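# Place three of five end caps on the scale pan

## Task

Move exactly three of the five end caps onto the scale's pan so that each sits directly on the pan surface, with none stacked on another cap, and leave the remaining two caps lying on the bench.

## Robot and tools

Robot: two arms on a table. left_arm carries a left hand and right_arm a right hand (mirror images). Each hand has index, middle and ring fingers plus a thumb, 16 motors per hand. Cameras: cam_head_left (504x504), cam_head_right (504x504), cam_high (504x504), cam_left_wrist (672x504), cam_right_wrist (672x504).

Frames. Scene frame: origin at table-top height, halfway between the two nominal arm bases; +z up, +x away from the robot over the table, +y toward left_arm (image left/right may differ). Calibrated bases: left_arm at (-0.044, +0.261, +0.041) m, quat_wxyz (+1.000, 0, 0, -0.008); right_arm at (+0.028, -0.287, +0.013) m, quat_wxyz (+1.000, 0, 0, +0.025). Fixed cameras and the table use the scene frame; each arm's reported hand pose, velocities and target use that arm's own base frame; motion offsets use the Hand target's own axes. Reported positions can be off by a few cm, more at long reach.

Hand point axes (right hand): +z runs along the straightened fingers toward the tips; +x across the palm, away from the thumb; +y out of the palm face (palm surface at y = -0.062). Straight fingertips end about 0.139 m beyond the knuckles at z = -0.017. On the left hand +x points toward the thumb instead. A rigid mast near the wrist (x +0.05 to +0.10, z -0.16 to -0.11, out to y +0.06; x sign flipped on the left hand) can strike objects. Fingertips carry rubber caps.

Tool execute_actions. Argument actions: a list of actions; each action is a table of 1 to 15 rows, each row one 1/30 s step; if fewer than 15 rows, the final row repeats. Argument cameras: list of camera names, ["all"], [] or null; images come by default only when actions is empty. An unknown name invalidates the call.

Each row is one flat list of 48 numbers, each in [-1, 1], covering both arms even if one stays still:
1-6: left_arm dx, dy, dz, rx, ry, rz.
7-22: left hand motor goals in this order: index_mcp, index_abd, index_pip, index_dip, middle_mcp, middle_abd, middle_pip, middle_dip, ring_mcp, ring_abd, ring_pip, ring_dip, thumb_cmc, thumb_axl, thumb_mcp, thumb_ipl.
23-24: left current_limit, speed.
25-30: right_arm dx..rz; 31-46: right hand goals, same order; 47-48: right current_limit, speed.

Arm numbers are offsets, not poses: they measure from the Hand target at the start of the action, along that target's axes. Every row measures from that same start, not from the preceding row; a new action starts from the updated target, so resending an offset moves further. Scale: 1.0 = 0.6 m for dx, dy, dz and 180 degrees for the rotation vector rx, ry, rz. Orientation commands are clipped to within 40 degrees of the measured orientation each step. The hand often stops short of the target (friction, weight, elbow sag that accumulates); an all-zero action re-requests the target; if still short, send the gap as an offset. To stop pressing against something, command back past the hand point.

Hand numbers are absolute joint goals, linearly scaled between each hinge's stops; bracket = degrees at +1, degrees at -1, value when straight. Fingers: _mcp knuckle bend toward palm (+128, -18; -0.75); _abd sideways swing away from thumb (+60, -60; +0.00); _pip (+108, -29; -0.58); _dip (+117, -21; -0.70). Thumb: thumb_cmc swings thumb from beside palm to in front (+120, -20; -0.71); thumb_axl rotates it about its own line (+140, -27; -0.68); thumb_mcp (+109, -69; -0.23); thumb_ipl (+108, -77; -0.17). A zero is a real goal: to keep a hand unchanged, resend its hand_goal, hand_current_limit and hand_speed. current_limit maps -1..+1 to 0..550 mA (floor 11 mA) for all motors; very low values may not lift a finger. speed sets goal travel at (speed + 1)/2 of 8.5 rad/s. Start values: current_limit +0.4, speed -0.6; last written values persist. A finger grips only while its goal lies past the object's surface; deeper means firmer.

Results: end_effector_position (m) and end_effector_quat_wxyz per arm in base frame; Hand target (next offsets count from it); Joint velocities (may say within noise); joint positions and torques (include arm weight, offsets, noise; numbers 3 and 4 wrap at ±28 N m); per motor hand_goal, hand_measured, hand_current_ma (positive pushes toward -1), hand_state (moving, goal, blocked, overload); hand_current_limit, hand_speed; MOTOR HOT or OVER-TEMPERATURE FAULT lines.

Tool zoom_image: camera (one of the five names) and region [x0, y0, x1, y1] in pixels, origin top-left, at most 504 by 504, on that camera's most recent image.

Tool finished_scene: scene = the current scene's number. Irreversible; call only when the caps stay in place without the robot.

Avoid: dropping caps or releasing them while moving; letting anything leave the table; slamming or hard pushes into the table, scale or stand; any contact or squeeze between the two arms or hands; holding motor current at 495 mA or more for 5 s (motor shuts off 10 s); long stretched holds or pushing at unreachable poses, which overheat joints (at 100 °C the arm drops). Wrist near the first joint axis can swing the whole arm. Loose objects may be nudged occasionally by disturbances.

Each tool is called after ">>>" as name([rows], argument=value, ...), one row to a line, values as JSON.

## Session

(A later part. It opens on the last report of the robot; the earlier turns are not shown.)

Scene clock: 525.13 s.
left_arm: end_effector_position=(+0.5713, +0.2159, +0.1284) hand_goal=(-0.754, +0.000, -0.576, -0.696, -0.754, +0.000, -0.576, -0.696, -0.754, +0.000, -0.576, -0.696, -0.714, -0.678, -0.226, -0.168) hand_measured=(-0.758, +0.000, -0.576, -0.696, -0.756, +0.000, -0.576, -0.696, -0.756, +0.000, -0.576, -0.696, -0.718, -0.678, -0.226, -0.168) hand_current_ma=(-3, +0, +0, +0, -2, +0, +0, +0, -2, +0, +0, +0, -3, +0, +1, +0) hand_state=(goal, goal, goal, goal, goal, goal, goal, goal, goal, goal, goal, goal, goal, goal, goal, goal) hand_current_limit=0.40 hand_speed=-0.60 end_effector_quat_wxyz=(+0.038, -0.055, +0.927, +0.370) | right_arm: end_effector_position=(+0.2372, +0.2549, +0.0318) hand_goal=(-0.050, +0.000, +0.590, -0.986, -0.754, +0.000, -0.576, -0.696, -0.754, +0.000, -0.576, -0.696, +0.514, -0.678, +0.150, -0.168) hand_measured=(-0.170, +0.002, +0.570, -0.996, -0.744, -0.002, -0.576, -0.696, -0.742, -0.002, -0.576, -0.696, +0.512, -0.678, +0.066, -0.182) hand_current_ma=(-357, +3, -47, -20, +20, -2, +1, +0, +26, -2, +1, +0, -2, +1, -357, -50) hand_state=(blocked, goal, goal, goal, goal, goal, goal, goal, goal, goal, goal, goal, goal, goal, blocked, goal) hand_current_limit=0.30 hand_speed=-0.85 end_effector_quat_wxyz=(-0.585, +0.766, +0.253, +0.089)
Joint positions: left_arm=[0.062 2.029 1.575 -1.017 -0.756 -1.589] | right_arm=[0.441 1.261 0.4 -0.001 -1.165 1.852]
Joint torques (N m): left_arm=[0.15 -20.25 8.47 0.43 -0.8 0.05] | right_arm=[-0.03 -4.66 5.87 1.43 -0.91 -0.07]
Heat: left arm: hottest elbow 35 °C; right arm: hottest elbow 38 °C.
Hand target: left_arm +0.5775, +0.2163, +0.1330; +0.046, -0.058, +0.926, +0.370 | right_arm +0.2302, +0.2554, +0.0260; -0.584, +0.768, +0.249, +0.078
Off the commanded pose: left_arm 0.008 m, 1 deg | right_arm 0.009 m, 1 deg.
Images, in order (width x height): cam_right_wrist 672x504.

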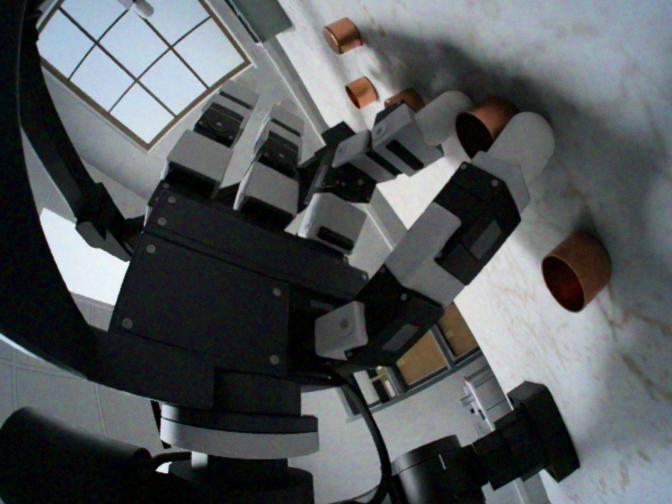

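>>> execute_actions([
  [[0,0,0,0,0,0,-0.754,0,-0.576,-0.696,-0.754,0,-0.576,-0.696,-0.754,0,-0.576,-0.696,-0.714,-0.678,-0.226,-0.168,0.4,-0.6,0.0133,-0.0284,-0.0114,0,0,0,-0.05,0,0.591,-0.986,-0.754,0,-0.576,-0.696,-0.754,0,-0.576,-0.696,0.514,-0.678,0.15,-0.168,0.3,-0.85]],
], cameras=["cam_right_wrist"])

>>> zoom_image(camera="cam_right_wrist", region=[350, 0, 672, 300])

Scene clock: 530.20 s.
left_arm: end_effector_position=(+0.5713, +0.2159, +0.1284) hand_goal=(-0.754, +0.000, -0.576, -0.696, -0.754, +0.000, -0.576, -0.696, -0.754, +0.000, -0.576, -0.696, -0.714, -0.678, -0.226, -0.168) hand_measured=(-0.758, +0.000, -0.576, -0.696, -0.756, +0.000, -0.576, -0.696, -0.756, +0.000, -0.576, -0.696, -0.718, -0.678, -0.226, -0.168) hand_current_ma=(-3, +0, +0, +0, -2, +0, +0, +0, -2, +0, +0, +0, -3, +0, +1, +0) hand_state=(goal, goal, goal, goal, goal, goal, goal, goal, goal, goal, goal, goal, goal, goal, goal, goal) hand_current_limit=0.40 hand_speed=-0.60 end_effector_quat_wxyz=(+0.038, -0.055, +0.927, +0.370) | right_arm: end_effector_position=(+0.2268, +0.2500, +0.0385) hand_goal=(-0.050, +0.000, +0.590, -0.986, -0.754, +0.000, -0.576, -0.696, -0.754, +0.000, -0.576, -0.696, +0.514, -0.678, +0.150, -0.168) hand_measured=(-0.164, +0.002, +0.564, -0.998, -0.744, -0.002, -0.576, -0.696, -0.742, -0.002, -0.576, -0.696, +0.512, -0.678, +0.066, -0.184) hand_current_ma=(-358, +3, -71, -29, +20, -2, +1, +0, +26, -2, +1, +0, -2, +1, -358, -54) hand_state=(blocked, goal, blocked, goal, goal, goal, goal, goal, goal, goal, goal, goal, goal, goal, blocked, goal) hand_current_limit=0.30 hand_speed=-0.85 end_effector_quat_wxyz=(-0.583, +0.771, +0.244, +0.075)
Joint positions: left_arm=[0.062 2.029 1.575 -1.017 -0.756 -1.589] | right_arm=[0.441 1.209 0.4 -0.086 -1.165 1.853]
Joint torques (N m): left_arm=[0.15 -20.31 8.5 0.42 -0.79 0.05] | right_arm=[-0.26 -5.83 7.92 0.88 -1 -0.1]
Heat: left arm: hottest elbow 35 °C; right arm: hottest elbow 37 °C.
Hand target: left_arm +0.5775, +0.2163, +0.1330; +0.046, -0.058, +0.926, +0.370 | right_arm +0.2302, +0.2546, +0.0460; -0.584, +0.768, +0.249, +0.078
Off the commanded pose: left_arm 0.008 m, 1 deg | right_arm 0.009 m, 1 deg.
Images, in order (width x height): cam_right_wrist 672x504.

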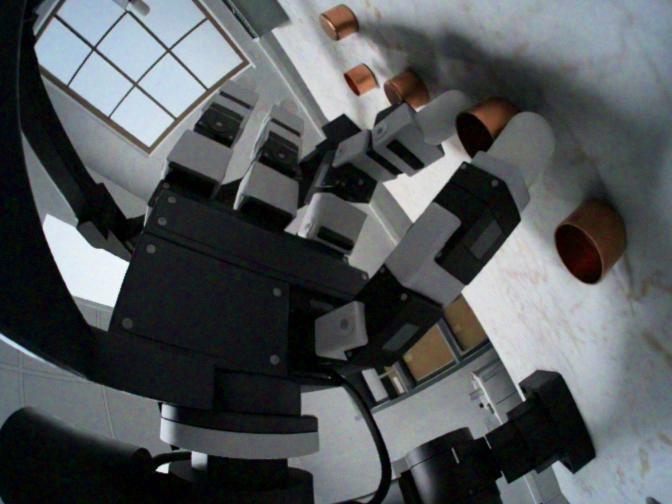

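Scaled by 1.565 from the camera's 672x504 image, which has a finer 960x720 frame.

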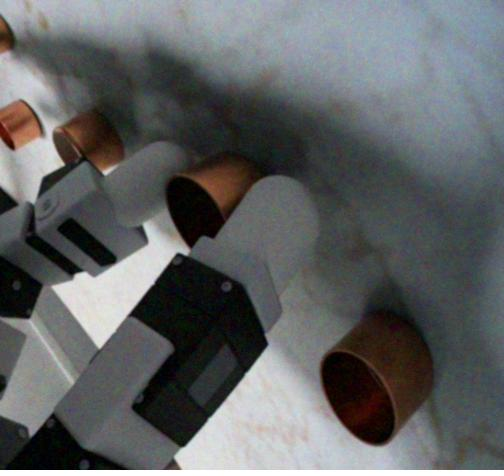

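>>> execute_actions([
  [[0,0,0,0,0,0,-0.754,0,-0.576,-0.696,-0.754,0,-0.576,-0.696,-0.754,0,-0.576,-0.696,-0.714,-0.678,-0.226,-0.168,0.4,-0.6,0.0199,-0.0426,-0.0171,0,0,0,-0.05,0,0.591,-0.986,-0.754,0,-0.576,-0.696,-0.754,0,-0.576,-0.696,0.514,-0.678,0.15,-0.168,0.3,-0.85]],
  [[0,0,0,0,0,0,-0.754,0,-0.576,-0.696,-0.754,0,-0.576,-0.696,-0.754,0,-0.576,-0.696,-0.714,-0.678,-0.226,-0.168,0.4,-0.6,0.0199,-0.0426,-0.0171,0,0,0,-0.05,0,0.591,-0.986,-0.754,0,-0.576,-0.696,-0.754,0,-0.576,-0.696,0.514,-0.678,0.15,-0.168,0.3,-0.85]],
], cameras=["cam_right_wrist"])

>>> zoom_image(camera="cam_right_wrist", region=[350, 0, 672, 300])

Scene clock: 539.67 s.
left_arm: end_effector_position=(+0.5713, +0.2159, +0.1284) hand_goal=(-0.754, +0.000, -0.576, -0.696, -0.754, +0.000, -0.576, -0.696, -0.754, +0.000, -0.576, -0.696, -0.714, -0.678, -0.226, -0.168) hand_measured=(-0.758, +0.000, -0.576, -0.696, -0.756, +0.000, -0.576, -0.696, -0.756, +0.000, -0.576, -0.696, -0.718, -0.678, -0.226, -0.168) hand_current_ma=(-3, +0, +0, +0, -2, +0, +0, +0, -2, +0, +0, +0, -3, +0, +1, +0) hand_state=(goal, goal, goal, goal, goal, goal, goal, goal, goal, goal, goal, goal, goal, goal, goal, goal) hand_current_limit=0.40 hand_speed=-0.60 end_effector_quat_wxyz=(+0.038, -0.055, +0.927, +0.370) | right_arm: end_effector_position=(+0.2127, +0.2437, +0.0847) hand_goal=(-0.050, +0.000, +0.590, -0.986, -0.754, +0.000, -0.576, -0.696, -0.754, +0.000, -0.576, -0.696, +0.514, -0.678, +0.150, -0.168) hand_measured=(-0.164, +0.002, +0.562, -0.998, -0.744, -0.002, -0.576, -0.696, -0.742, -0.002, -0.576, -0.696, +0.512, -0.678, +0.066, -0.184) hand_current_ma=(-358, +2, -73, -29, +20, -2, +1, +0, +26, -2, +1, +0, -2, +0, -357, -54) hand_state=(blocked, goal, blocked, goal, goal, goal, goal, goal, goal, goal, goal, goal, goal, goal, blocked, goal) hand_current_limit=0.30 hand_speed=-0.85 end_effector_quat_wxyz=(-0.582, +0.777, +0.233, +0.058)
Joint positions: left_arm=[0.062 2.029 1.575 -1.017 -0.756 -1.589] | right_arm=[0.441 1.038 0.459 -0.355 -1.167 1.856]
Joint torques (N m): left_arm=[0.15 -20.25 8.47 0.43 -0.8 0.05] | right_arm=[-1.03 -4.19 11.62 0.79 -1.15 -0.27]
Heat: left arm: hottest elbow 35 °C; right arm: hottest elbow 37 °C.
Hand target: left_arm +0.5775, +0.2163, +0.1330; +0.046, -0.058, +0.926, +0.370 | right_arm +0.2301, +0.2522, +0.1059; -0.584, +0.768, +0.249, +0.078
Off the commanded pose: left_arm 0.008 m, 1 deg | right_arm 0.029 m, 3 deg.
Images, in order (width x height): cam_right_wrist 672x504.

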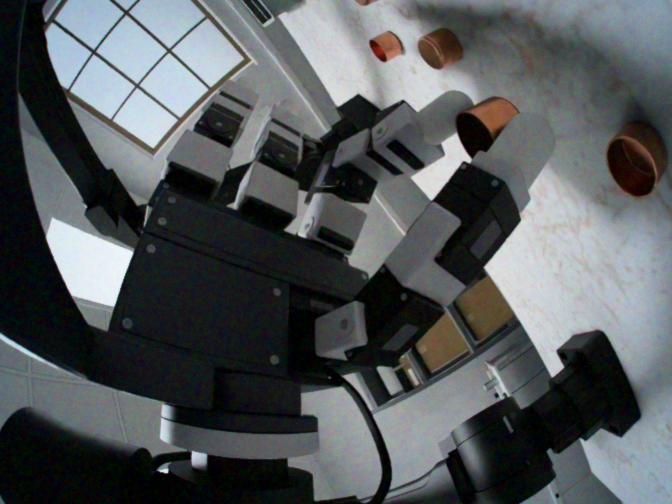

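Scaled by 1.565 from the camera's 672x504 image, which has a finer 960x720 frame.

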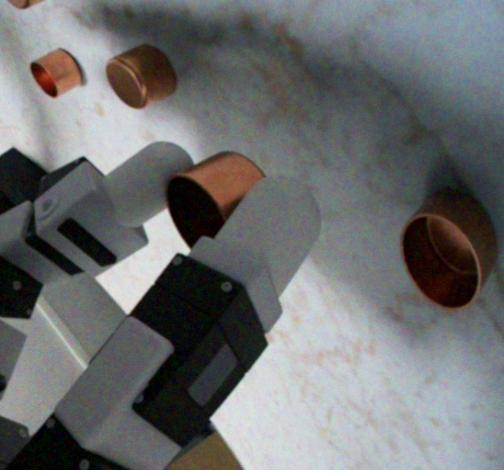

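>>> zoom_image(camera="cam_head_left", region=[310, 200, 450, 340])

>>> execute_actions(actions=[], cameras=["cam_head_left","cam_head_right","cam_high"])

>>> zoom_image(camera="cam_high", region=[360, 160, 500, 320])

>>> zoom_image(camera="cam_head_right", region=[310, 200, 470, 360])

This scene's latest camera images include none from cam_head_left. They are from: cam_right_wrist. cam_head_left's image comes with the result of a call that names it in "cameras".

Scene clock: 543.80 s.
left_arm: end_effector_position=(+0.5713, +0.2159, +0.1284) hand_goal=(-0.754, +0.000, -0.576, -0.696, -0.754, +0.000, -0.576, -0.696, -0.754, +0.000, -0.576, -0.696, -0.714, -0.678, -0.226, -0.168) hand_measured=(-0.758, +0.000, -0.576, -0.696, -0.756, +0.000, -0.576, -0.696, -0.756, +0.000, -0.576, -0.696, -0.718, -0.678, -0.226, -0.168) hand_current_ma=(-3, +0, +0, +0, -2, +0, +0, +0, -2, +0, +0, +0, -3, +0, +1, +0) hand_state=(goal, goal, goal, goal, goal, goal, goal, goal, goal, goal, goal, goal, goal, goal, goal, goal) hand_current_limit=0.40 hand_speed=-0.60 end_effector_quat_wxyz=(+0.038, -0.055, +0.927, +0.370) | right_arm: end_effector_position=(+0.2127, +0.2437, +0.0847) hand_goal=(-0.050, +0.000, +0.590, -0.986, -0.754, +0.000, -0.576, -0.696, -0.754, +0.000, -0.576, -0.696, +0.514, -0.678, +0.150, -0.168) hand_measured=(-0.164, +0.002, +0.562, -0.998, -0.744, -0.002, -0.576, -0.696, -0.742, -0.002, -0.576, -0.696, +0.512, -0.678, +0.066, -0.184) hand_current_ma=(-358, +2, -73, -29, +20, -2, +1, +0, +26, -2, +1, +0, -2, +0, -358, -54) hand_state=(blocked, goal, blocked, goal, goal, goal, goal, goal, goal, goal, goal, goal, goal, goal, blocked, goal) hand_current_limit=0.30 hand_speed=-0.85 end_effector_quat_wxyz=(-0.582, +0.777, +0.233, +0.058)
Joint positions: left_arm=[0.062 2.029 1.575 -1.017 -0.756 -1.589] | right_arm=[0.441 1.038 0.459 -0.355 -1.167 1.856]
Joint velocities: within noise
Joint torques (N m): left_arm=[0.15 -20.31 8.47 0.42 -0.8 0.05] | right_arm=[-1.03 -4.19 11.62 0.85 -1.15 -0.28]
Heat: left arm: hottest elbow 35 °C; right arm: hottest elbow 37 °C.
Hand target: left_arm +0.5775, +0.2163, +0.1330; +0.046, -0.058, +0.926, +0.370 | right_arm +0.2302, +0.2522, +0.1059; -0.584, +0.768, +0.249, +0.078
Off the commanded pose: left_arm 0.008 m, 1 deg | right_arm 0.029 m, 3 deg.
Images, in order (width x height): cam_head_left 504x504, cam_head_right 504x504, cam_high 504x504.

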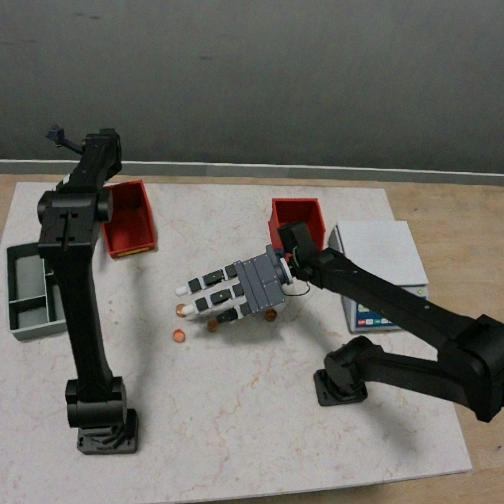

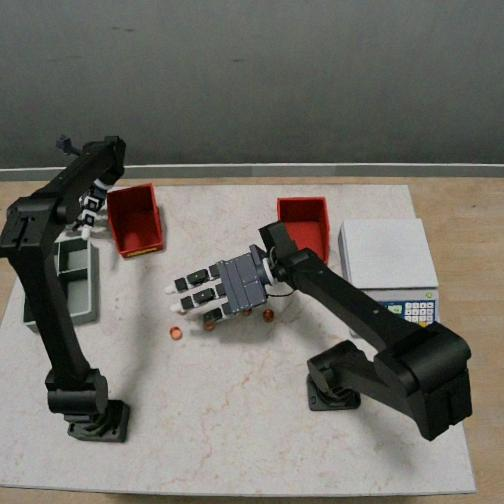

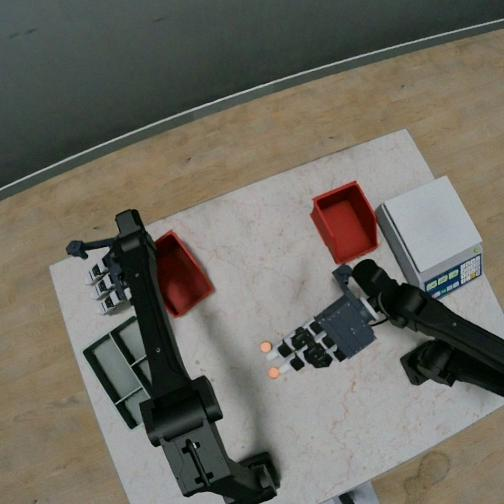

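Scaled by 3.150 from the camera's 504x504 image, which has a finer 720x720 frame.

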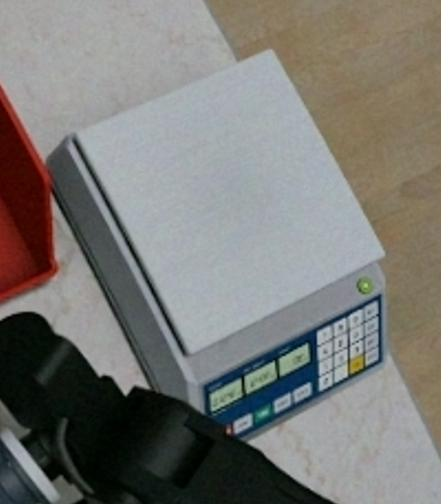

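Scaled by 3.150 from the camera's 504x504 image, which has a finer 720x720 frame.

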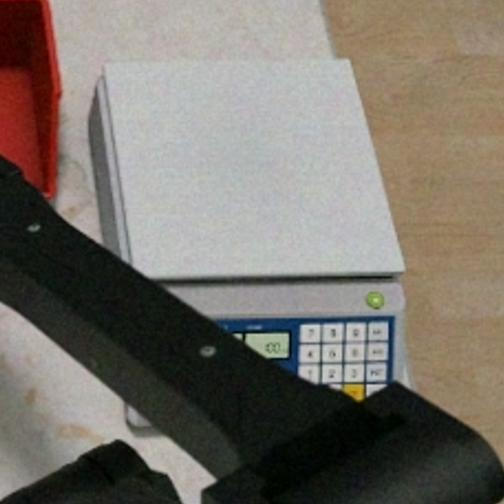

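>>> execute_actions([
  [[0,0,0,0,0,0,-0.754,0,-0.576,-0.696,-0.754,0,-0.576,-0.696,-0.754,0,-0.576,-0.696,-0.714,-0.678,-0.226,-0.168,0.4,-0.6,0.033,-0.071,-0.0285,0,0,0,-0.05,0,0.591,-0.986,-0.754,0,-0.576,-0.696,-0.754,0,-0.576,-0.696,0.514,-0.678,0.15,-0.168,0.3,-0.85]],
  [[0,0,0,0,0,0,-0.754,0,-0.576,-0.696,-0.754,0,-0.576,-0.696,-0.754,0,-0.576,-0.696,-0.714,-0.678,-0.226,-0.168,0.4,-0.6,0.033,-0.071,-0.0285,0,0,0,-0.05,0,0.591,-0.986,-0.754,0,-0.576,-0.696,-0.754,0,-0.576,-0.696,0.514,-0.678,0.15,-0.168,0.3,-0.85]],
  [[0,0,0,0,0,0,-0.754,0,-0.576,-0.696,-0.754,0,-0.576,-0.696,-0.754,0,-0.576,-0.696,-0.714,-0.678,-0.226,-0.168,0.4,-0.6,0.0442,0.0583,-0.0936,-0.0265,0.0568,0.0228,-0.05,0,0.591,-0.986,-0.754,0,-0.576,-0.696,-0.754,0,-0.576,-0.696,0.514,-0.678,0.15,-0.168,0.3,-0.85]],
  [[0,0,0,0,0,0,-0.754,0,-0.576,-0.696,-0.754,0,-0.576,-0.696,-0.754,0,-0.576,-0.696,-0.714,-0.678,-0.226,-0.168,0.4,-0.6,0.0442,0.0583,-0.0936,-0.0265,0.0568,0.0228,-0.05,0,0.591,-0.986,-0.754,0,-0.576,-0.696,-0.754,0,-0.576,-0.696,0.514,-0.678,0.15,-0.168,0.3,-0.85]],
], cameras=["cam_right_wrist","cam_head_left"])

Scene clock: 570.73 s.
left_arm: end_effector_position=(+0.5713, +0.2159, +0.1284) hand_goal=(-0.754, +0.000, -0.576, -0.696, -0.754, +0.000, -0.576, -0.696, -0.754, +0.000, -0.576, -0.696, -0.714, -0.678, -0.226, -0.168) hand_measured=(-0.758, +0.000, -0.576, -0.696, -0.756, +0.000, -0.576, -0.696, -0.756, +0.000, -0.576, -0.696, -0.718, -0.678, -0.226, -0.168) hand_current_ma=(-3, +0, +0, +0, -2, +0, +0, +0, -2, +0, +0, +0, -3, +0, +1, +0) hand_state=(goal, goal, goal, goal, goal, goal, goal, goal, goal, goal, goal, goal, goal, goal, goal, goal) hand_current_limit=0.40 hand_speed=-0.60 end_effector_quat_wxyz=(+0.038, -0.055, +0.927, +0.370) | right_arm: end_effector_position=(+0.2960, +0.1376, +0.1766) hand_goal=(-0.050, +0.000, +0.590, -0.986, -0.754, +0.000, -0.576, -0.696, -0.754, +0.000, -0.576, -0.696, +0.514, -0.678, +0.150, -0.168) hand_measured=(-0.164, +0.002, +0.562, -0.998, -0.744, -0.002, -0.576, -0.696, -0.742, -0.002, -0.576, -0.696, +0.512, -0.678, +0.068, -0.186) hand_current_ma=(-358, +2, -78, -29, +20, -2, +1, +0, +26, -2, +1, +0, -2, +0, -358, -60) hand_state=(blocked, goal, blocked, goal, goal, goal, goal, goal, goal, goal, goal, goal, goal, goal, blocked, goal) hand_current_limit=0.30 hand_speed=-0.85 end_effector_quat_wxyz=(-0.560, +0.809, +0.065, +0.167)
Joint positions: left_arm=[0.062 2.029 1.575 -1.017 -0.756 -1.589] | right_arm=[0.024 0.921 0.663 -0.707 -1.174 1.844]
Joint torques (N m): left_arm=[0.15 -20.25 8.49 0.42 -0.8 0.05] | right_arm=[-1.85 -2.73 13.29 1.22 -1.17 -0.23]
Heat: left arm: hottest elbow 35 °C; right arm: hottest elbow 41 °C.
Hand target: left_arm +0.5775, +0.2163, +0.1330; +0.046, -0.058, +0.926, +0.370 | right_arm +0.3163, +0.1359, +0.2014; -0.558, +0.804, +0.079, +0.191
Off the commanded pose: left_arm 0.008 m, 1 deg | right_arm 0.032 m, 3 deg.
Images, in order (width x height): cam_head_left 504x504, cam_right_wrist 672x504.

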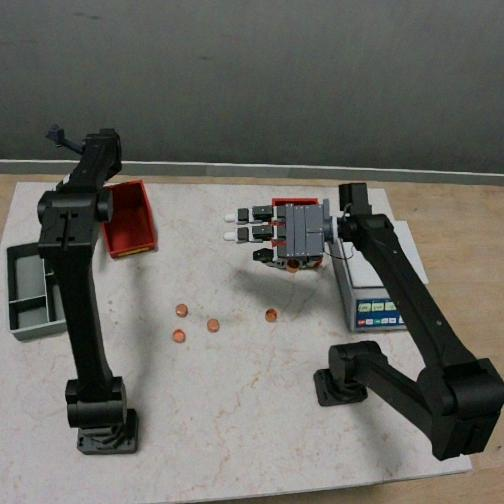

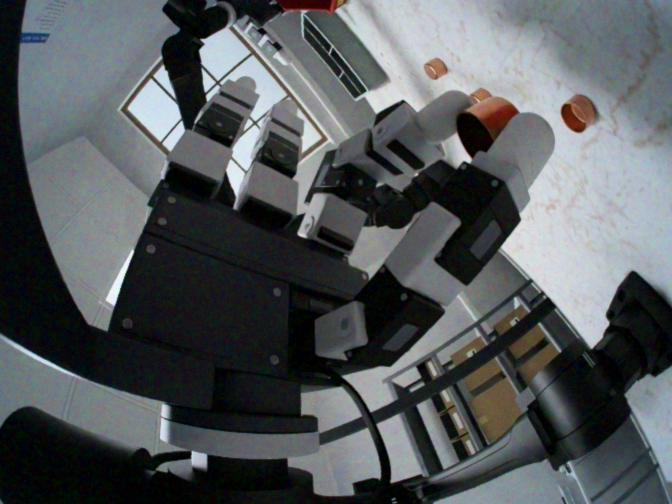

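>>> execute_actions([
  [[0,0,0,0,0,0,-0.754,0,-0.576,-0.696,-0.754,0,-0.576,-0.696,-0.754,0,-0.576,-0.696,-0.714,-0.678,-0.226,-0.168,0.4,-0.6,0.0442,0.0583,-0.0936,-0.0265,0.0568,0.0228,-0.05,0,0.591,-0.986,-0.754,0,-0.576,-0.696,-0.754,0,-0.576,-0.696,0.514,-0.678,0.15,-0.168,0.3,-0.85]],
  [[0,0,0,0,0,0,-0.754,0,-0.576,-0.696,-0.754,0,-0.576,-0.696,-0.754,0,-0.576,-0.696,-0.714,-0.678,-0.226,-0.168,0.4,-0.6,0.0442,0.0583,-0.0936,-0.0265,0.0568,0.0228,-0.05,0,0.591,-0.986,-0.754,0,-0.576,-0.696,-0.754,0,-0.576,-0.696,0.514,-0.678,0.15,-0.168,0.3,-0.85]],
  [[0,0,0,0,0,0,-0.754,0,-0.576,-0.696,-0.754,0,-0.576,-0.696,-0.754,0,-0.576,-0.696,-0.714,-0.678,-0.226,-0.168,0.4,-0.6,0.0442,0.0583,-0.0936,-0.0265,0.0568,0.0228,-0.05,0,0.591,-0.986,-0.754,0,-0.576,-0.696,-0.754,0,-0.576,-0.696,0.514,-0.678,0.15,-0.168,0.3,-0.85]],
], cameras=["all"])

Scene clock: 577.80 s.
left_arm: end_effector_position=(+0.5713, +0.2159, +0.1284) hand_goal=(-0.754, +0.000, -0.576, -0.696, -0.754, +0.000, -0.576, -0.696, -0.754, +0.000, -0.576, -0.696, -0.714, -0.678, -0.226, -0.168) hand_measured=(-0.758, +0.000, -0.576, -0.696, -0.756, +0.000, -0.576, -0.696, -0.756, +0.000, -0.576, -0.696, -0.718, -0.678, -0.226, -0.168) hand_current_ma=(-3, +0, +0, +0, -2, +0, +0, +0, -2, +0, +0, +0, -3, +0, +1, +0) hand_state=(goal, goal, goal, goal, goal, goal, goal, goal, goal, goal, goal, goal, goal, goal, goal, goal) hand_current_limit=0.40 hand_speed=-0.60 end_effector_quat_wxyz=(+0.038, -0.055, +0.927, +0.370) | right_arm: end_effector_position=(+0.3281, -0.0606, +0.1695) hand_goal=(-0.050, +0.000, +0.590, -0.986, -0.754, +0.000, -0.576, -0.696, -0.754, +0.000, -0.576, -0.696, +0.514, -0.678, +0.150, -0.168) hand_measured=(-0.164, +0.002, +0.560, -0.998, -0.744, -0.002, -0.576, -0.696, -0.742, -0.002, -0.576, -0.696, +0.512, -0.678, +0.068, -0.186) hand_current_ma=(-357, +2, -80, -29, +20, -2, +1, +0, +26, -2, +1, +0, -2, +0, -358, -62) hand_state=(blocked, goal, blocked, goal, goal, goal, goal, goal, goal, goal, goal, goal, goal, goal, blocked, goal) hand_current_limit=0.30 hand_speed=-0.85 end_effector_quat_wxyz=(-0.479, +0.793, -0.190, +0.324)
Joint positions: left_arm=[0.062 2.029 1.575 -1.017 -0.756 -1.589] | right_arm=[-0.576 0.95 0.663 -0.664 -1.152 1.875]
Joint torques (N m): left_arm=[0.09 -20.25 8.49 0.43 -0.8 0.05] | right_arm=[-1.73 -2.96 12.98 1.61 -1.16 -0.05]
Heat: left arm: hottest elbow 35 °C; right arm: hottest elbow 40 °C.
Hand target: left_arm +0.5775, +0.2163, +0.1330; +0.046, -0.058, +0.926, +0.370 | right_arm +0.3441, -0.0727, +0.1929; -0.473, +0.791, -0.180, +0.344
Off the commanded pose: left_arm 0.008 m, 1 deg | right_arm 0.031 m, 3 deg.

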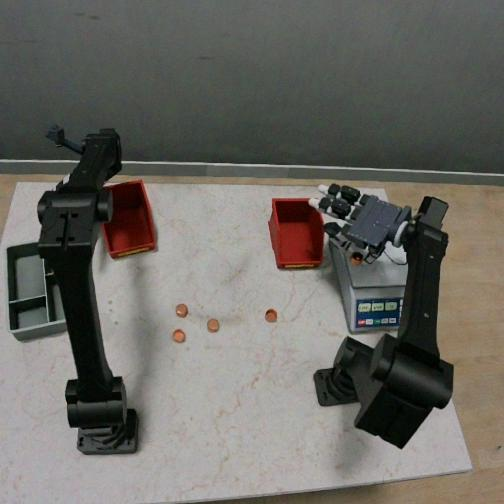

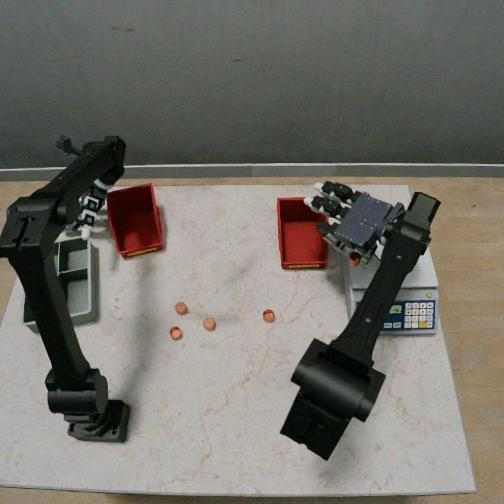

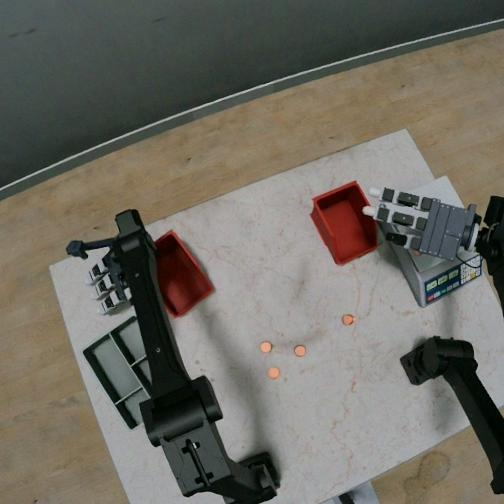

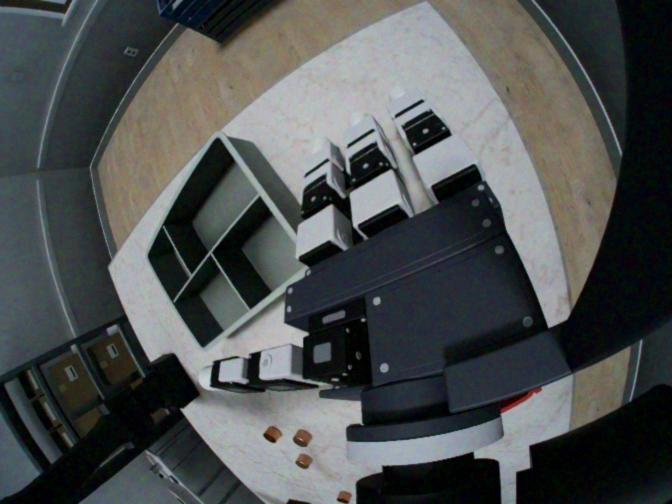

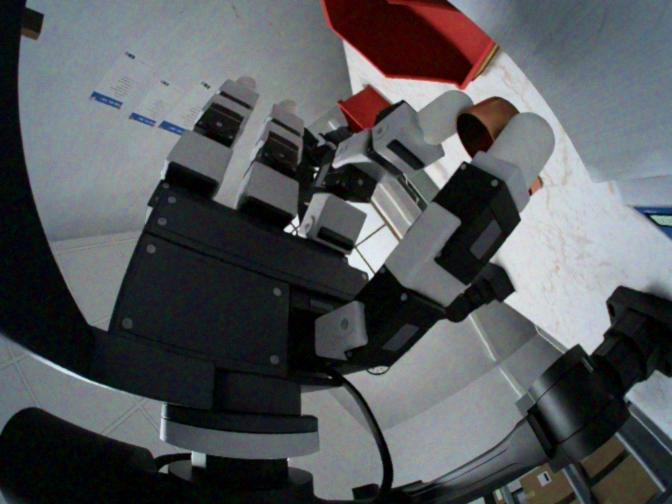

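>>> execute_actions([
  [[0,0,0,0,0,0,-0.754,0,-0.576,-0.696,-0.754,0,-0.576,-0.696,-0.754,0,-0.576,-0.696,-0.714,-0.678,-0.226,-0.168,0.4,-0.6,0.0042,0.0578,0.0072,0,0,0,-0.05,0,0.591,-0.986,-0.754,0,-0.576,-0.696,-0.754,0,-0.576,-0.696,0.514,-0.678,0.15,-0.168,0.3,-0.85]],
], cameras=["cam_head_left","cam_head_right","cam_high","cam_right_wrist"])

>>> zoom_image(camera="cam_head_left", region=[300, 180, 460, 340])

>>> zoom_image(camera="cam_right_wrist", region=[350, 0, 672, 300])

Scene clock: 594.23 s.
left_arm: end_effector_position=(+0.5713, +0.2159, +0.1284) hand_goal=(-0.754, +0.000, -0.576, -0.696, -0.754, +0.000, -0.576, -0.696, -0.754, +0.000, -0.576, -0.696, -0.714, -0.678, -0.226, -0.168) hand_measured=(-0.758, +0.000, -0.576, -0.696, -0.756, +0.000, -0.576, -0.696, -0.756, +0.000, -0.576, -0.696, -0.718, -0.678, -0.226, -0.168) hand_current_ma=(-3, +0, +0, +0, -2, +0, +0, +0, -2, +0, +0, +0, -3, +0, +1, +0) hand_state=(goal, goal, goal, goal, goal, goal, goal, goal, goal, goal, goal, goal, goal, goal, goal, goal) hand_current_limit=0.40 hand_speed=-0.60 end_effector_quat_wxyz=(+0.038, -0.055, +0.927, +0.370) | right_arm: end_effector_position=(+0.3383, -0.0766, +0.1490) hand_goal=(-0.050, +0.000, +0.590, -0.986, -0.754, +0.000, -0.576, -0.696, -0.754, +0.000, -0.576, -0.696, +0.514, -0.678, +0.150, -0.168) hand_measured=(-0.164, +0.002, +0.560, -0.998, -0.744, -0.002, -0.576, -0.696, -0.742, -0.002, -0.576, -0.696, +0.512, -0.678, +0.068, -0.186) hand_current_ma=(-358, +2, -80, -29, +20, -2, +1, +0, +26, -2, +1, +0, -2, +0, -357, -62) hand_state=(blocked, goal, blocked, goal, goal, goal, goal, goal, goal, goal, goal, goal, goal, goal, blocked, goal) hand_current_limit=0.30 hand_speed=-0.85 end_effector_quat_wxyz=(-0.482, +0.791, -0.194, +0.323)
Joint positions: left_arm=[0.062 2.029 1.575 -1.017 -0.756 -1.589] | right_arm=[-0.606 1.04 0.663 -0.621 -1.171 1.832]
Joint torques (N m): left_arm=[0.09 -20.25 8.47 0.42 -0.8 0.05] | right_arm=[-1.96 -4.37 10.82 1.72 -1.19 -0.28]
Heat: left arm: hottest elbow 36 °C; right arm: hottest elbow 40 °C.
Hand target: left_arm +0.5775, +0.2163, +0.1330; +0.046, -0.058, +0.926, +0.370 | right_arm +0.3504, -0.0887, +0.1621; -0.473, +0.791, -0.180, +0.344
Off the commanded pose: left_arm 0.008 m, 1 deg | right_arm 0.021 m, 3 deg.
Images, in order (width x height): cam_head_left 504x504, cam_head_right 504x504, cam_high 504x504, cam_right_wrist 672x504.

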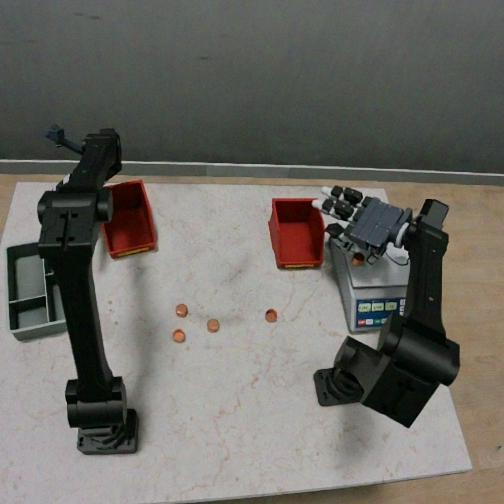

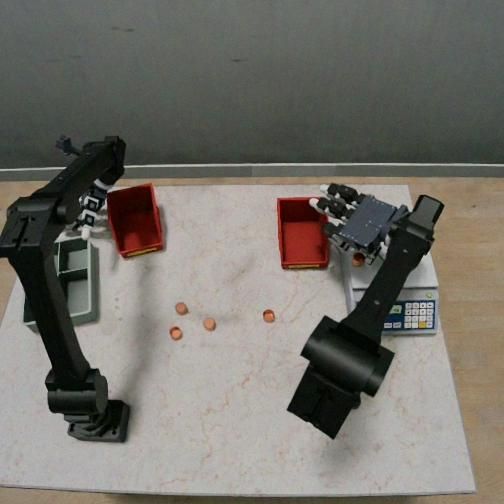

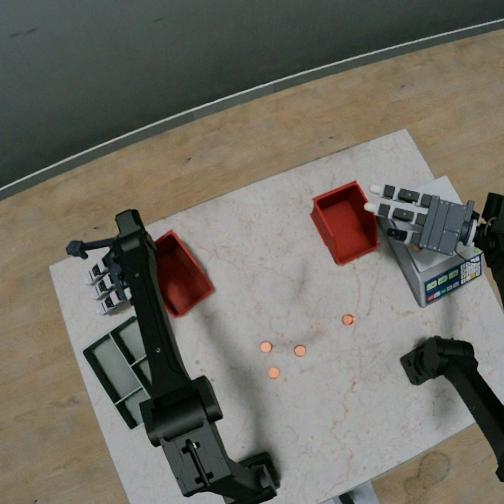

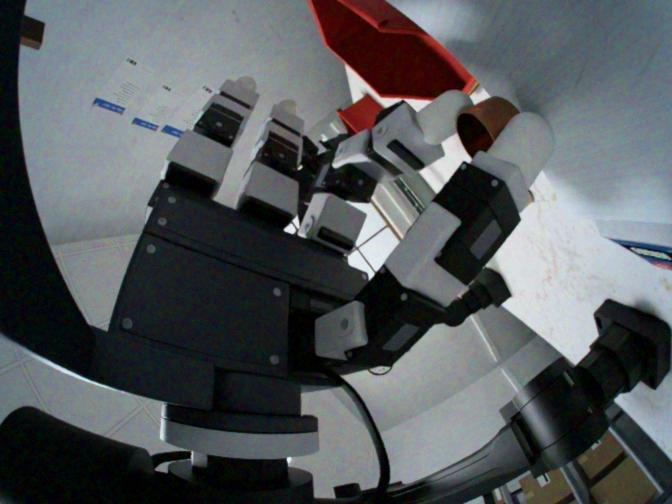

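Scaled by 3.150 from the camera's 504x504 image, which has a finer 720x720 frame.

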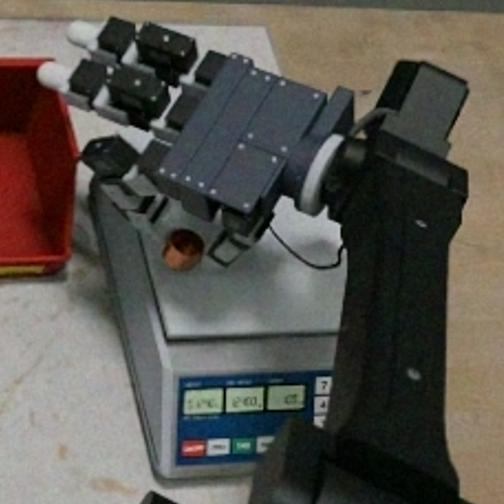

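Scaled by 1.565 from the camera's 672x504 image, which has a finer 960x720 frame.

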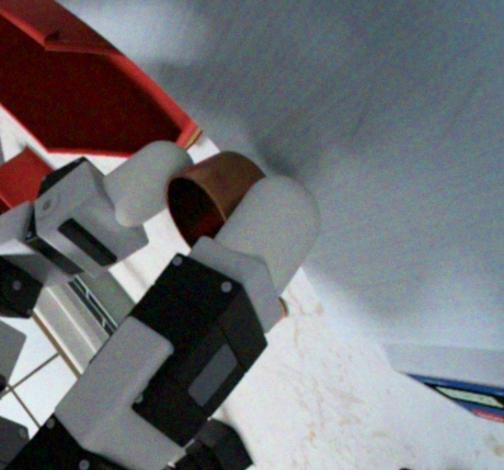

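>>> execute_actions([
  [[0,0,0,0,0,0,-0.754,0,-0.576,-0.696,-0.754,0,-0.576,-0.696,-0.754,0,-0.576,-0.696,-0.714,-0.678,-0.226,-0.168,0.4,-0.6,0.0267,0.0333,-0.0273,0,0,0,-0.05,0,0.591,-0.986,-0.754,0,-0.576,-0.696,-0.754,0,-0.576,-0.696,0.514,-0.678,0.15,-0.168,0.3,-0.85]],
  [[0,0,0,0,0,0,-0.754,0,-0.576,-0.696,-0.754,0,-0.576,-0.696,-0.754,0,-0.576,-0.696,-0.714,-0.678,-0.226,-0.168,0.4,-0.6,-0.0066,0.0142,0.0057,0,0,0,-0.05,0,0.591,-0.986,-0.754,0,-0.576,-0.696,-0.754,0,-0.576,-0.696,0.514,-0.678,0.15,-0.168,0.3,-0.85]],
], cameras=["cam_head_left","cam_right_wrist"])

>>> zoom_image(camera="cam_head_left", region=[300, 180, 460, 340])

>>> zoom_image(camera="cam_right_wrist", region=[350, 0, 672, 300])

Scene clock: 604.37 s.
left_arm: end_effector_position=(+0.5713, +0.2159, +0.1284) hand_goal=(-0.754, +0.000, -0.576, -0.696, -0.754, +0.000, -0.576, -0.696, -0.754, +0.000, -0.576, -0.696, -0.714, -0.678, -0.226, -0.168) hand_measured=(-0.758, +0.000, -0.576, -0.696, -0.756, +0.000, -0.576, -0.696, -0.756, +0.000, -0.576, -0.696, -0.718, -0.678, -0.226, -0.168) hand_current_ma=(-3, +0, +0, +0, -2, +0, +0, +0, -2, +0, +0, +0, -3, +0, +1, +0) hand_state=(goal, goal, goal, goal, goal, goal, goal, goal, goal, goal, goal, goal, goal, goal, goal, goal) hand_current_limit=0.40 hand_speed=-0.60 end_effector_quat_wxyz=(+0.038, -0.055, +0.927, +0.370) | right_arm: end_effector_position=(+0.3370, -0.1029, +0.1341) hand_goal=(-0.050, +0.000, +0.590, -0.986, -0.754, +0.000, -0.576, -0.696, -0.754, +0.000, -0.576, -0.696, +0.514, -0.678, +0.150, -0.168) hand_measured=(-0.162, +0.002, +0.560, -0.998, -0.744, -0.002, -0.576, -0.696, -0.742, -0.002, -0.576, -0.696, +0.514, -0.678, +0.068, -0.186) hand_current_ma=(-358, +2, -80, -29, +21, -2, +1, +0, +26, -2, +1, +0, +0, +0, -357, -62) hand_state=(blocked, goal, blocked, goal, goal, goal, goal, goal, goal, goal, goal, goal, goal, goal, blocked, goal) hand_current_limit=0.30 hand_speed=-0.85 end_effector_quat_wxyz=(-0.484, +0.789, -0.194, +0.326)
Joint positions: left_arm=[0.062 2.029 1.575 -1.017 -0.756 -1.589] | right_arm=[-0.684 1.132 0.694 -0.72 -1.214 1.658]
Joint torques (N m): left_arm=[0.15 -20.25 8.47 0.42 -0.8 0.04] | right_arm=[-1.85 -4.42 11.18 1.31 -1.13 -0.35]
Heat: left arm: hottest elbow 36 °C; right arm: hottest elbow 40 °C.
Hand target: left_arm +0.5775, +0.2163, +0.1330; +0.046, -0.058, +0.926, +0.370 | right_arm +0.3507, -0.1179, +0.1460; -0.473, +0.791, -0.180, +0.344
Off the commanded pose: left_arm 0.008 m, 1 deg | right_arm 0.024 m, 3 deg.
Images, in order (width x height): cam_head_left 504x504, cam_right_wrist 672x504.

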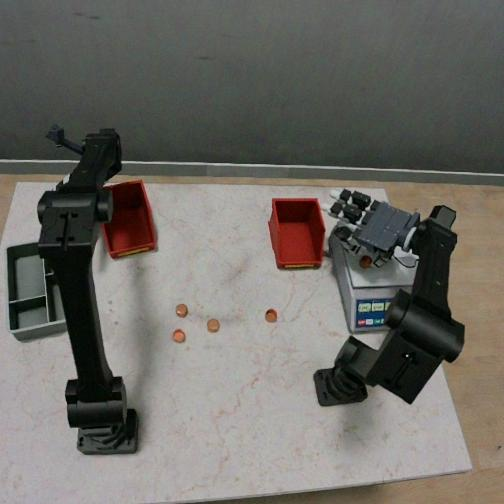

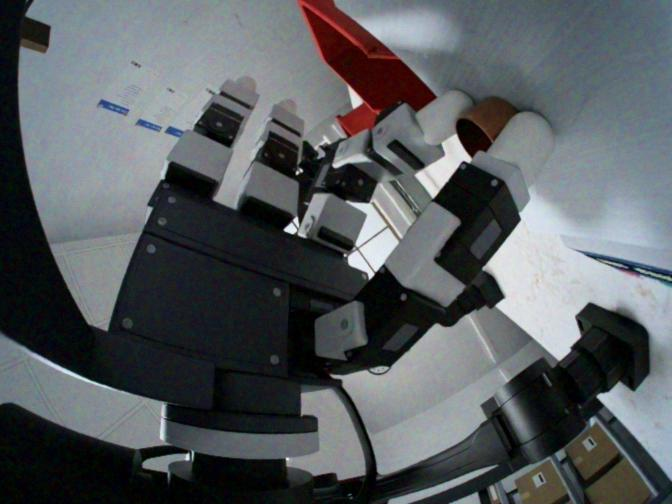

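Scaled by 3.150 from the camera's 504x504 image, which has a finer 720x720 frame.

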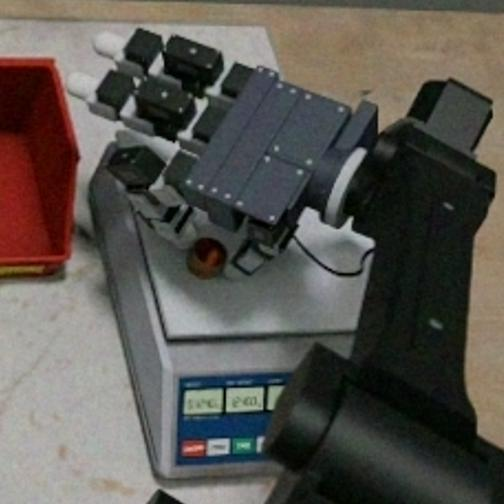

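Scaled by 1.565 from the camera's 672x504 image, which has a finer 960x720 frame.

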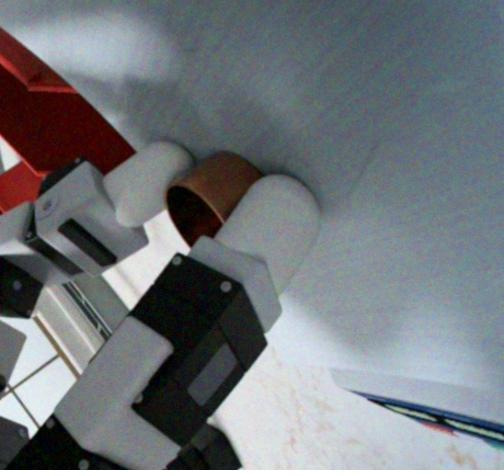

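>>> execute_actions([
  [[0,0,0,0,0,0,-0.754,0,-0.576,-0.696,-0.754,0,-0.576,-0.696,-0.754,0,-0.576,-0.696,-0.714,-0.678,-0.226,-0.168,0.4,-0.6,-0.0079,0.017,0.0068,0,0,0,-0.05,0,0.591,-0.986,-0.754,0,-0.576,-0.696,-0.754,0,-0.576,-0.696,0.514,-0.678,0.15,-0.168,0.3,-0.85]],
], cameras=["cam_head_left","cam_right_wrist"])

>>> zoom_image(camera="cam_right_wrist", region=[350, 0, 672, 300])

Scene clock: 609.57 s.
left_arm: end_effector_position=(+0.5713, +0.2159, +0.1284) hand_goal=(-0.754, +0.000, -0.576, -0.696, -0.754, +0.000, -0.576, -0.696, -0.754, +0.000, -0.576, -0.696, -0.714, -0.678, -0.226, -0.168) hand_measured=(-0.758, +0.000, -0.576, -0.696, -0.756, +0.000, -0.576, -0.696, -0.756, +0.000, -0.576, -0.696, -0.718, -0.678, -0.226, -0.168) hand_current_ma=(-3, +0, +0, +0, -2, +0, +0, +0, -2, +0, +0, +0, -3, +0, +1, +0) hand_state=(goal, goal, goal, goal, goal, goal, goal, goal, goal, goal, goal, goal, goal, goal, goal, goal) hand_current_limit=0.40 hand_speed=-0.60 end_effector_quat_wxyz=(+0.038, -0.055, +0.927, +0.370) | right_arm: end_effector_position=(+0.3418, -0.1063, +0.1337) hand_goal=(-0.050, +0.000, +0.590, -0.986, -0.754, +0.000, -0.576, -0.696, -0.754, +0.000, -0.576, -0.696, +0.514, -0.678, +0.150, -0.168) hand_measured=(-0.158, +0.002, +0.560, -0.998, -0.744, -0.002, -0.576, -0.696, -0.742, -0.002, -0.576, -0.696, +0.500, -0.682, +0.068, -0.188) hand_current_ma=(-357, +2, -80, -29, +21, -2, +1, +0, +26, -2, +1, +0, -34, -10, -358, -71) hand_state=(blocked, goal, blocked, goal, goal, goal, goal, goal, goal, goal, goal, goal, goal, goal, blocked, goal) hand_current_limit=0.30 hand_speed=-0.85 end_effector_quat_wxyz=(-0.481, +0.789, -0.187, +0.333)
Joint positions: left_arm=[0.062 2.029 1.575 -1.017 -0.756 -1.589] | right_arm=[-0.684 1.14 0.694 -0.691 -1.217 1.657]
Joint torques (N m): left_arm=[0.09 -20.25 8.47 0.43 -0.8 0.05] | right_arm=[-1.73 -3.72 9.46 1.92 -0.98 -0.32]
Heat: left arm: hottest elbow 36 °C; right arm: hottest elbow 41 °C.
Hand target: left_arm +0.5775, +0.2163, +0.1330; +0.046, -0.058, +0.926, +0.370 | right_arm +0.3508, -0.1175, +0.1340; -0.473, +0.791, -0.180, +0.344
Off the commanded pose: left_arm 0.008 m, 1 deg | right_arm 0.014 m, 2 deg.
Images, in order (width x height): cam_head_left 504x504, cam_right_wrist 672x504.

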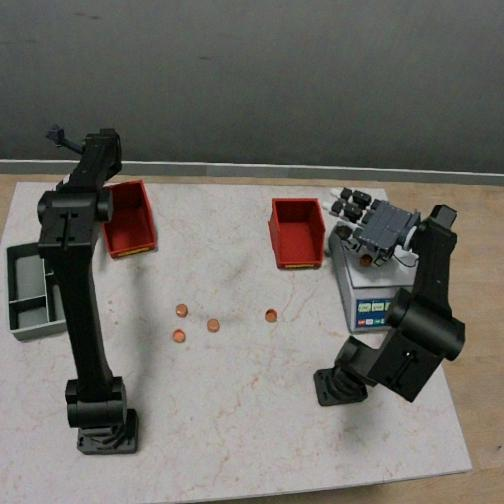

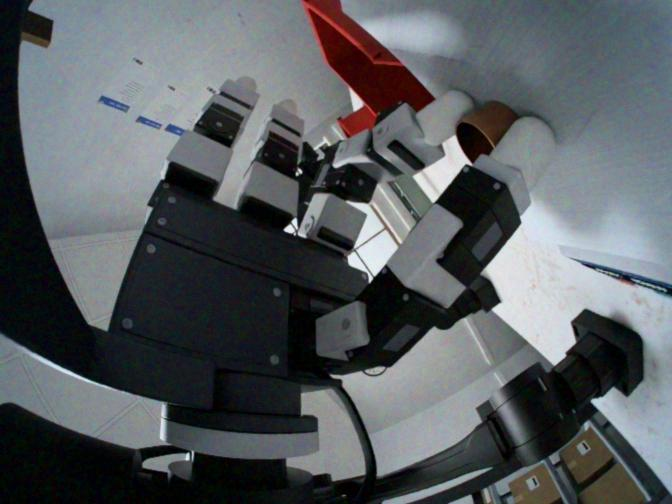

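Scaled by 1.565 from the camera's 672x504 image, which has a finer 960x720 frame.

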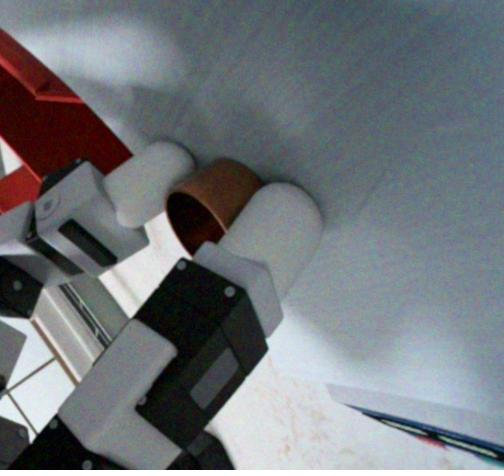

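>>> execute_actions([
  [[0,0,0,0,0,0,-0.754,0,-0.576,-0.696,-0.754,0,-0.576,-0.696,-0.754,0,-0.576,-0.696,-0.714,-0.678,-0.226,-0.168,0.4,-0.6,0,0,0,0,0,0,-0.19,0,0.591,-0.986,-0.754,0,-0.576,-0.696,-0.754,0,-0.576,-0.696,0.514,-0.678,0.05,-0.168,0.3,-0.9]],
  [[0,0,0,0,0,0,-0.754,0,-0.576,-0.696,-0.754,0,-0.576,-0.696,-0.754,0,-0.576,-0.696,-0.714,-0.678,-0.226,-0.168,0.4,-0.6,0,0,0,0,0,0,-0.411,0,0.591,-0.986,-0.754,0,-0.576,-0.696,-0.754,0,-0.576,-0.696,0.514,-0.678,-0.056,-0.168,0.3,-0.8]],
], cameras=["cam_head_left","cam_right_wrist"])

>>> zoom_image(camera="cam_right_wrist", region=[350, 0, 672, 300])

Scene clock: 615.70 s.
left_arm: end_effector_position=(+0.5713, +0.2159, +0.1284) hand_goal=(-0.754, +0.000, -0.576, -0.696, -0.754, +0.000, -0.576, -0.696, -0.754, +0.000, -0.576, -0.696, -0.714, -0.678, -0.226, -0.168) hand_measured=(-0.758, +0.000, -0.576, -0.696, -0.756, +0.000, -0.576, -0.696, -0.756, +0.000, -0.576, -0.696, -0.718, -0.678, -0.226, -0.168) hand_current_ma=(-3, +0, +0, +0, -2, +0, +0, +0, -2, +0, +0, +0, -3, +0, +1, +0) hand_state=(goal, goal, goal, goal, goal, goal, goal, goal, goal, goal, goal, goal, goal, goal, goal, goal) hand_current_limit=0.40 hand_speed=-0.60 end_effector_quat_wxyz=(+0.038, -0.055, +0.927, +0.370) | right_arm: end_effector_position=(+0.3427, -0.1054, +0.1349) hand_goal=(-0.412, +0.000, +0.590, -0.986, -0.754, +0.000, -0.576, -0.696, -0.754, +0.000, -0.576, -0.696, +0.514, -0.678, -0.056, -0.168) hand_measured=(-0.400, +0.002, +0.586, -0.988, -0.744, -0.002, -0.576, -0.696, -0.742, -0.002, -0.576, -0.696, +0.500, -0.682, +0.016, -0.152) hand_current_ma=(+29, +2, -9, -5, +21, -2, +1, +0, +26, -2, +1, +0, -35, -10, +341, +59) hand_state=(goal, goal, goal, goal, goal, goal, goal, goal, goal, goal, goal, goal, goal, goal, blocked, goal) hand_current_limit=0.30 hand_speed=-0.80 end_effector_quat_wxyz=(-0.485, +0.787, -0.184, +0.335)
Joint positions: left_arm=[0.062 2.029 1.575 -1.017 -0.756 -1.589] | right_arm=[-0.684 1.14 0.694 -0.688 -1.226 1.657]
Joint torques (N m): left_arm=[0.15 -20.25 8.49 0.43 -0.79 0.05] | right_arm=[-1.67 -3.78 9.46 1.73 -0.58 -0.32]
Heat: left arm: hottest elbow 36 °C; right arm: hottest elbow 41 °C.
Hand target: left_arm +0.5775, +0.2163, +0.1330; +0.046, -0.058, +0.926, +0.370 | right_arm +0.3507, -0.1175, +0.1340; -0.473, +0.791, -0.180, +0.344
Off the commanded pose: left_arm 0.008 m, 1 deg | right_arm 0.015 m, 2 deg.
Images, in order (width x height): cam_head_left 504x504, cam_right_wrist 672x504.

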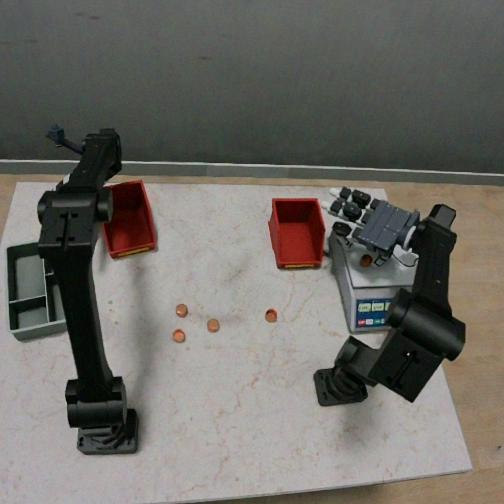

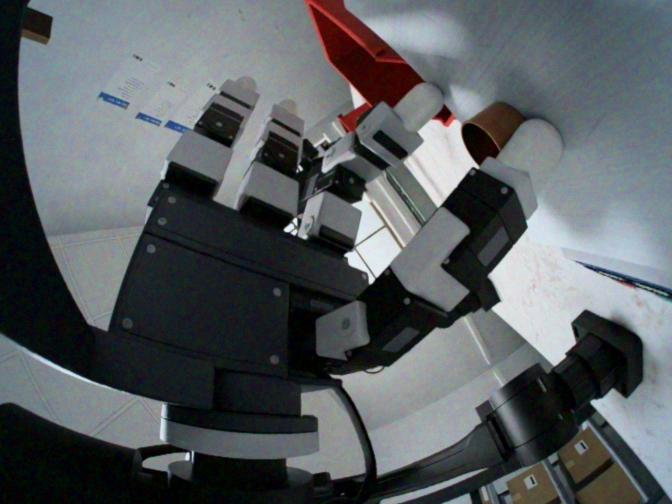

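Scaled by 1.565 from the camera's 672x504 image, which has a finer 960x720 frame.

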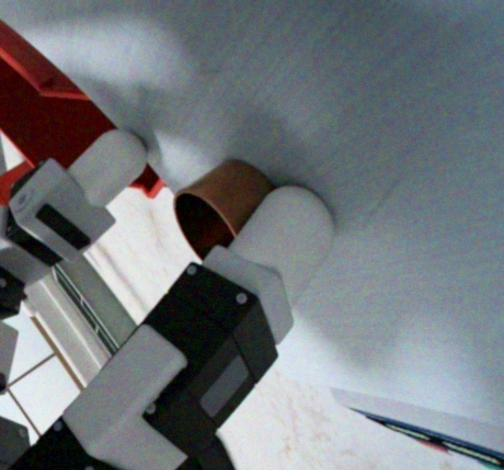

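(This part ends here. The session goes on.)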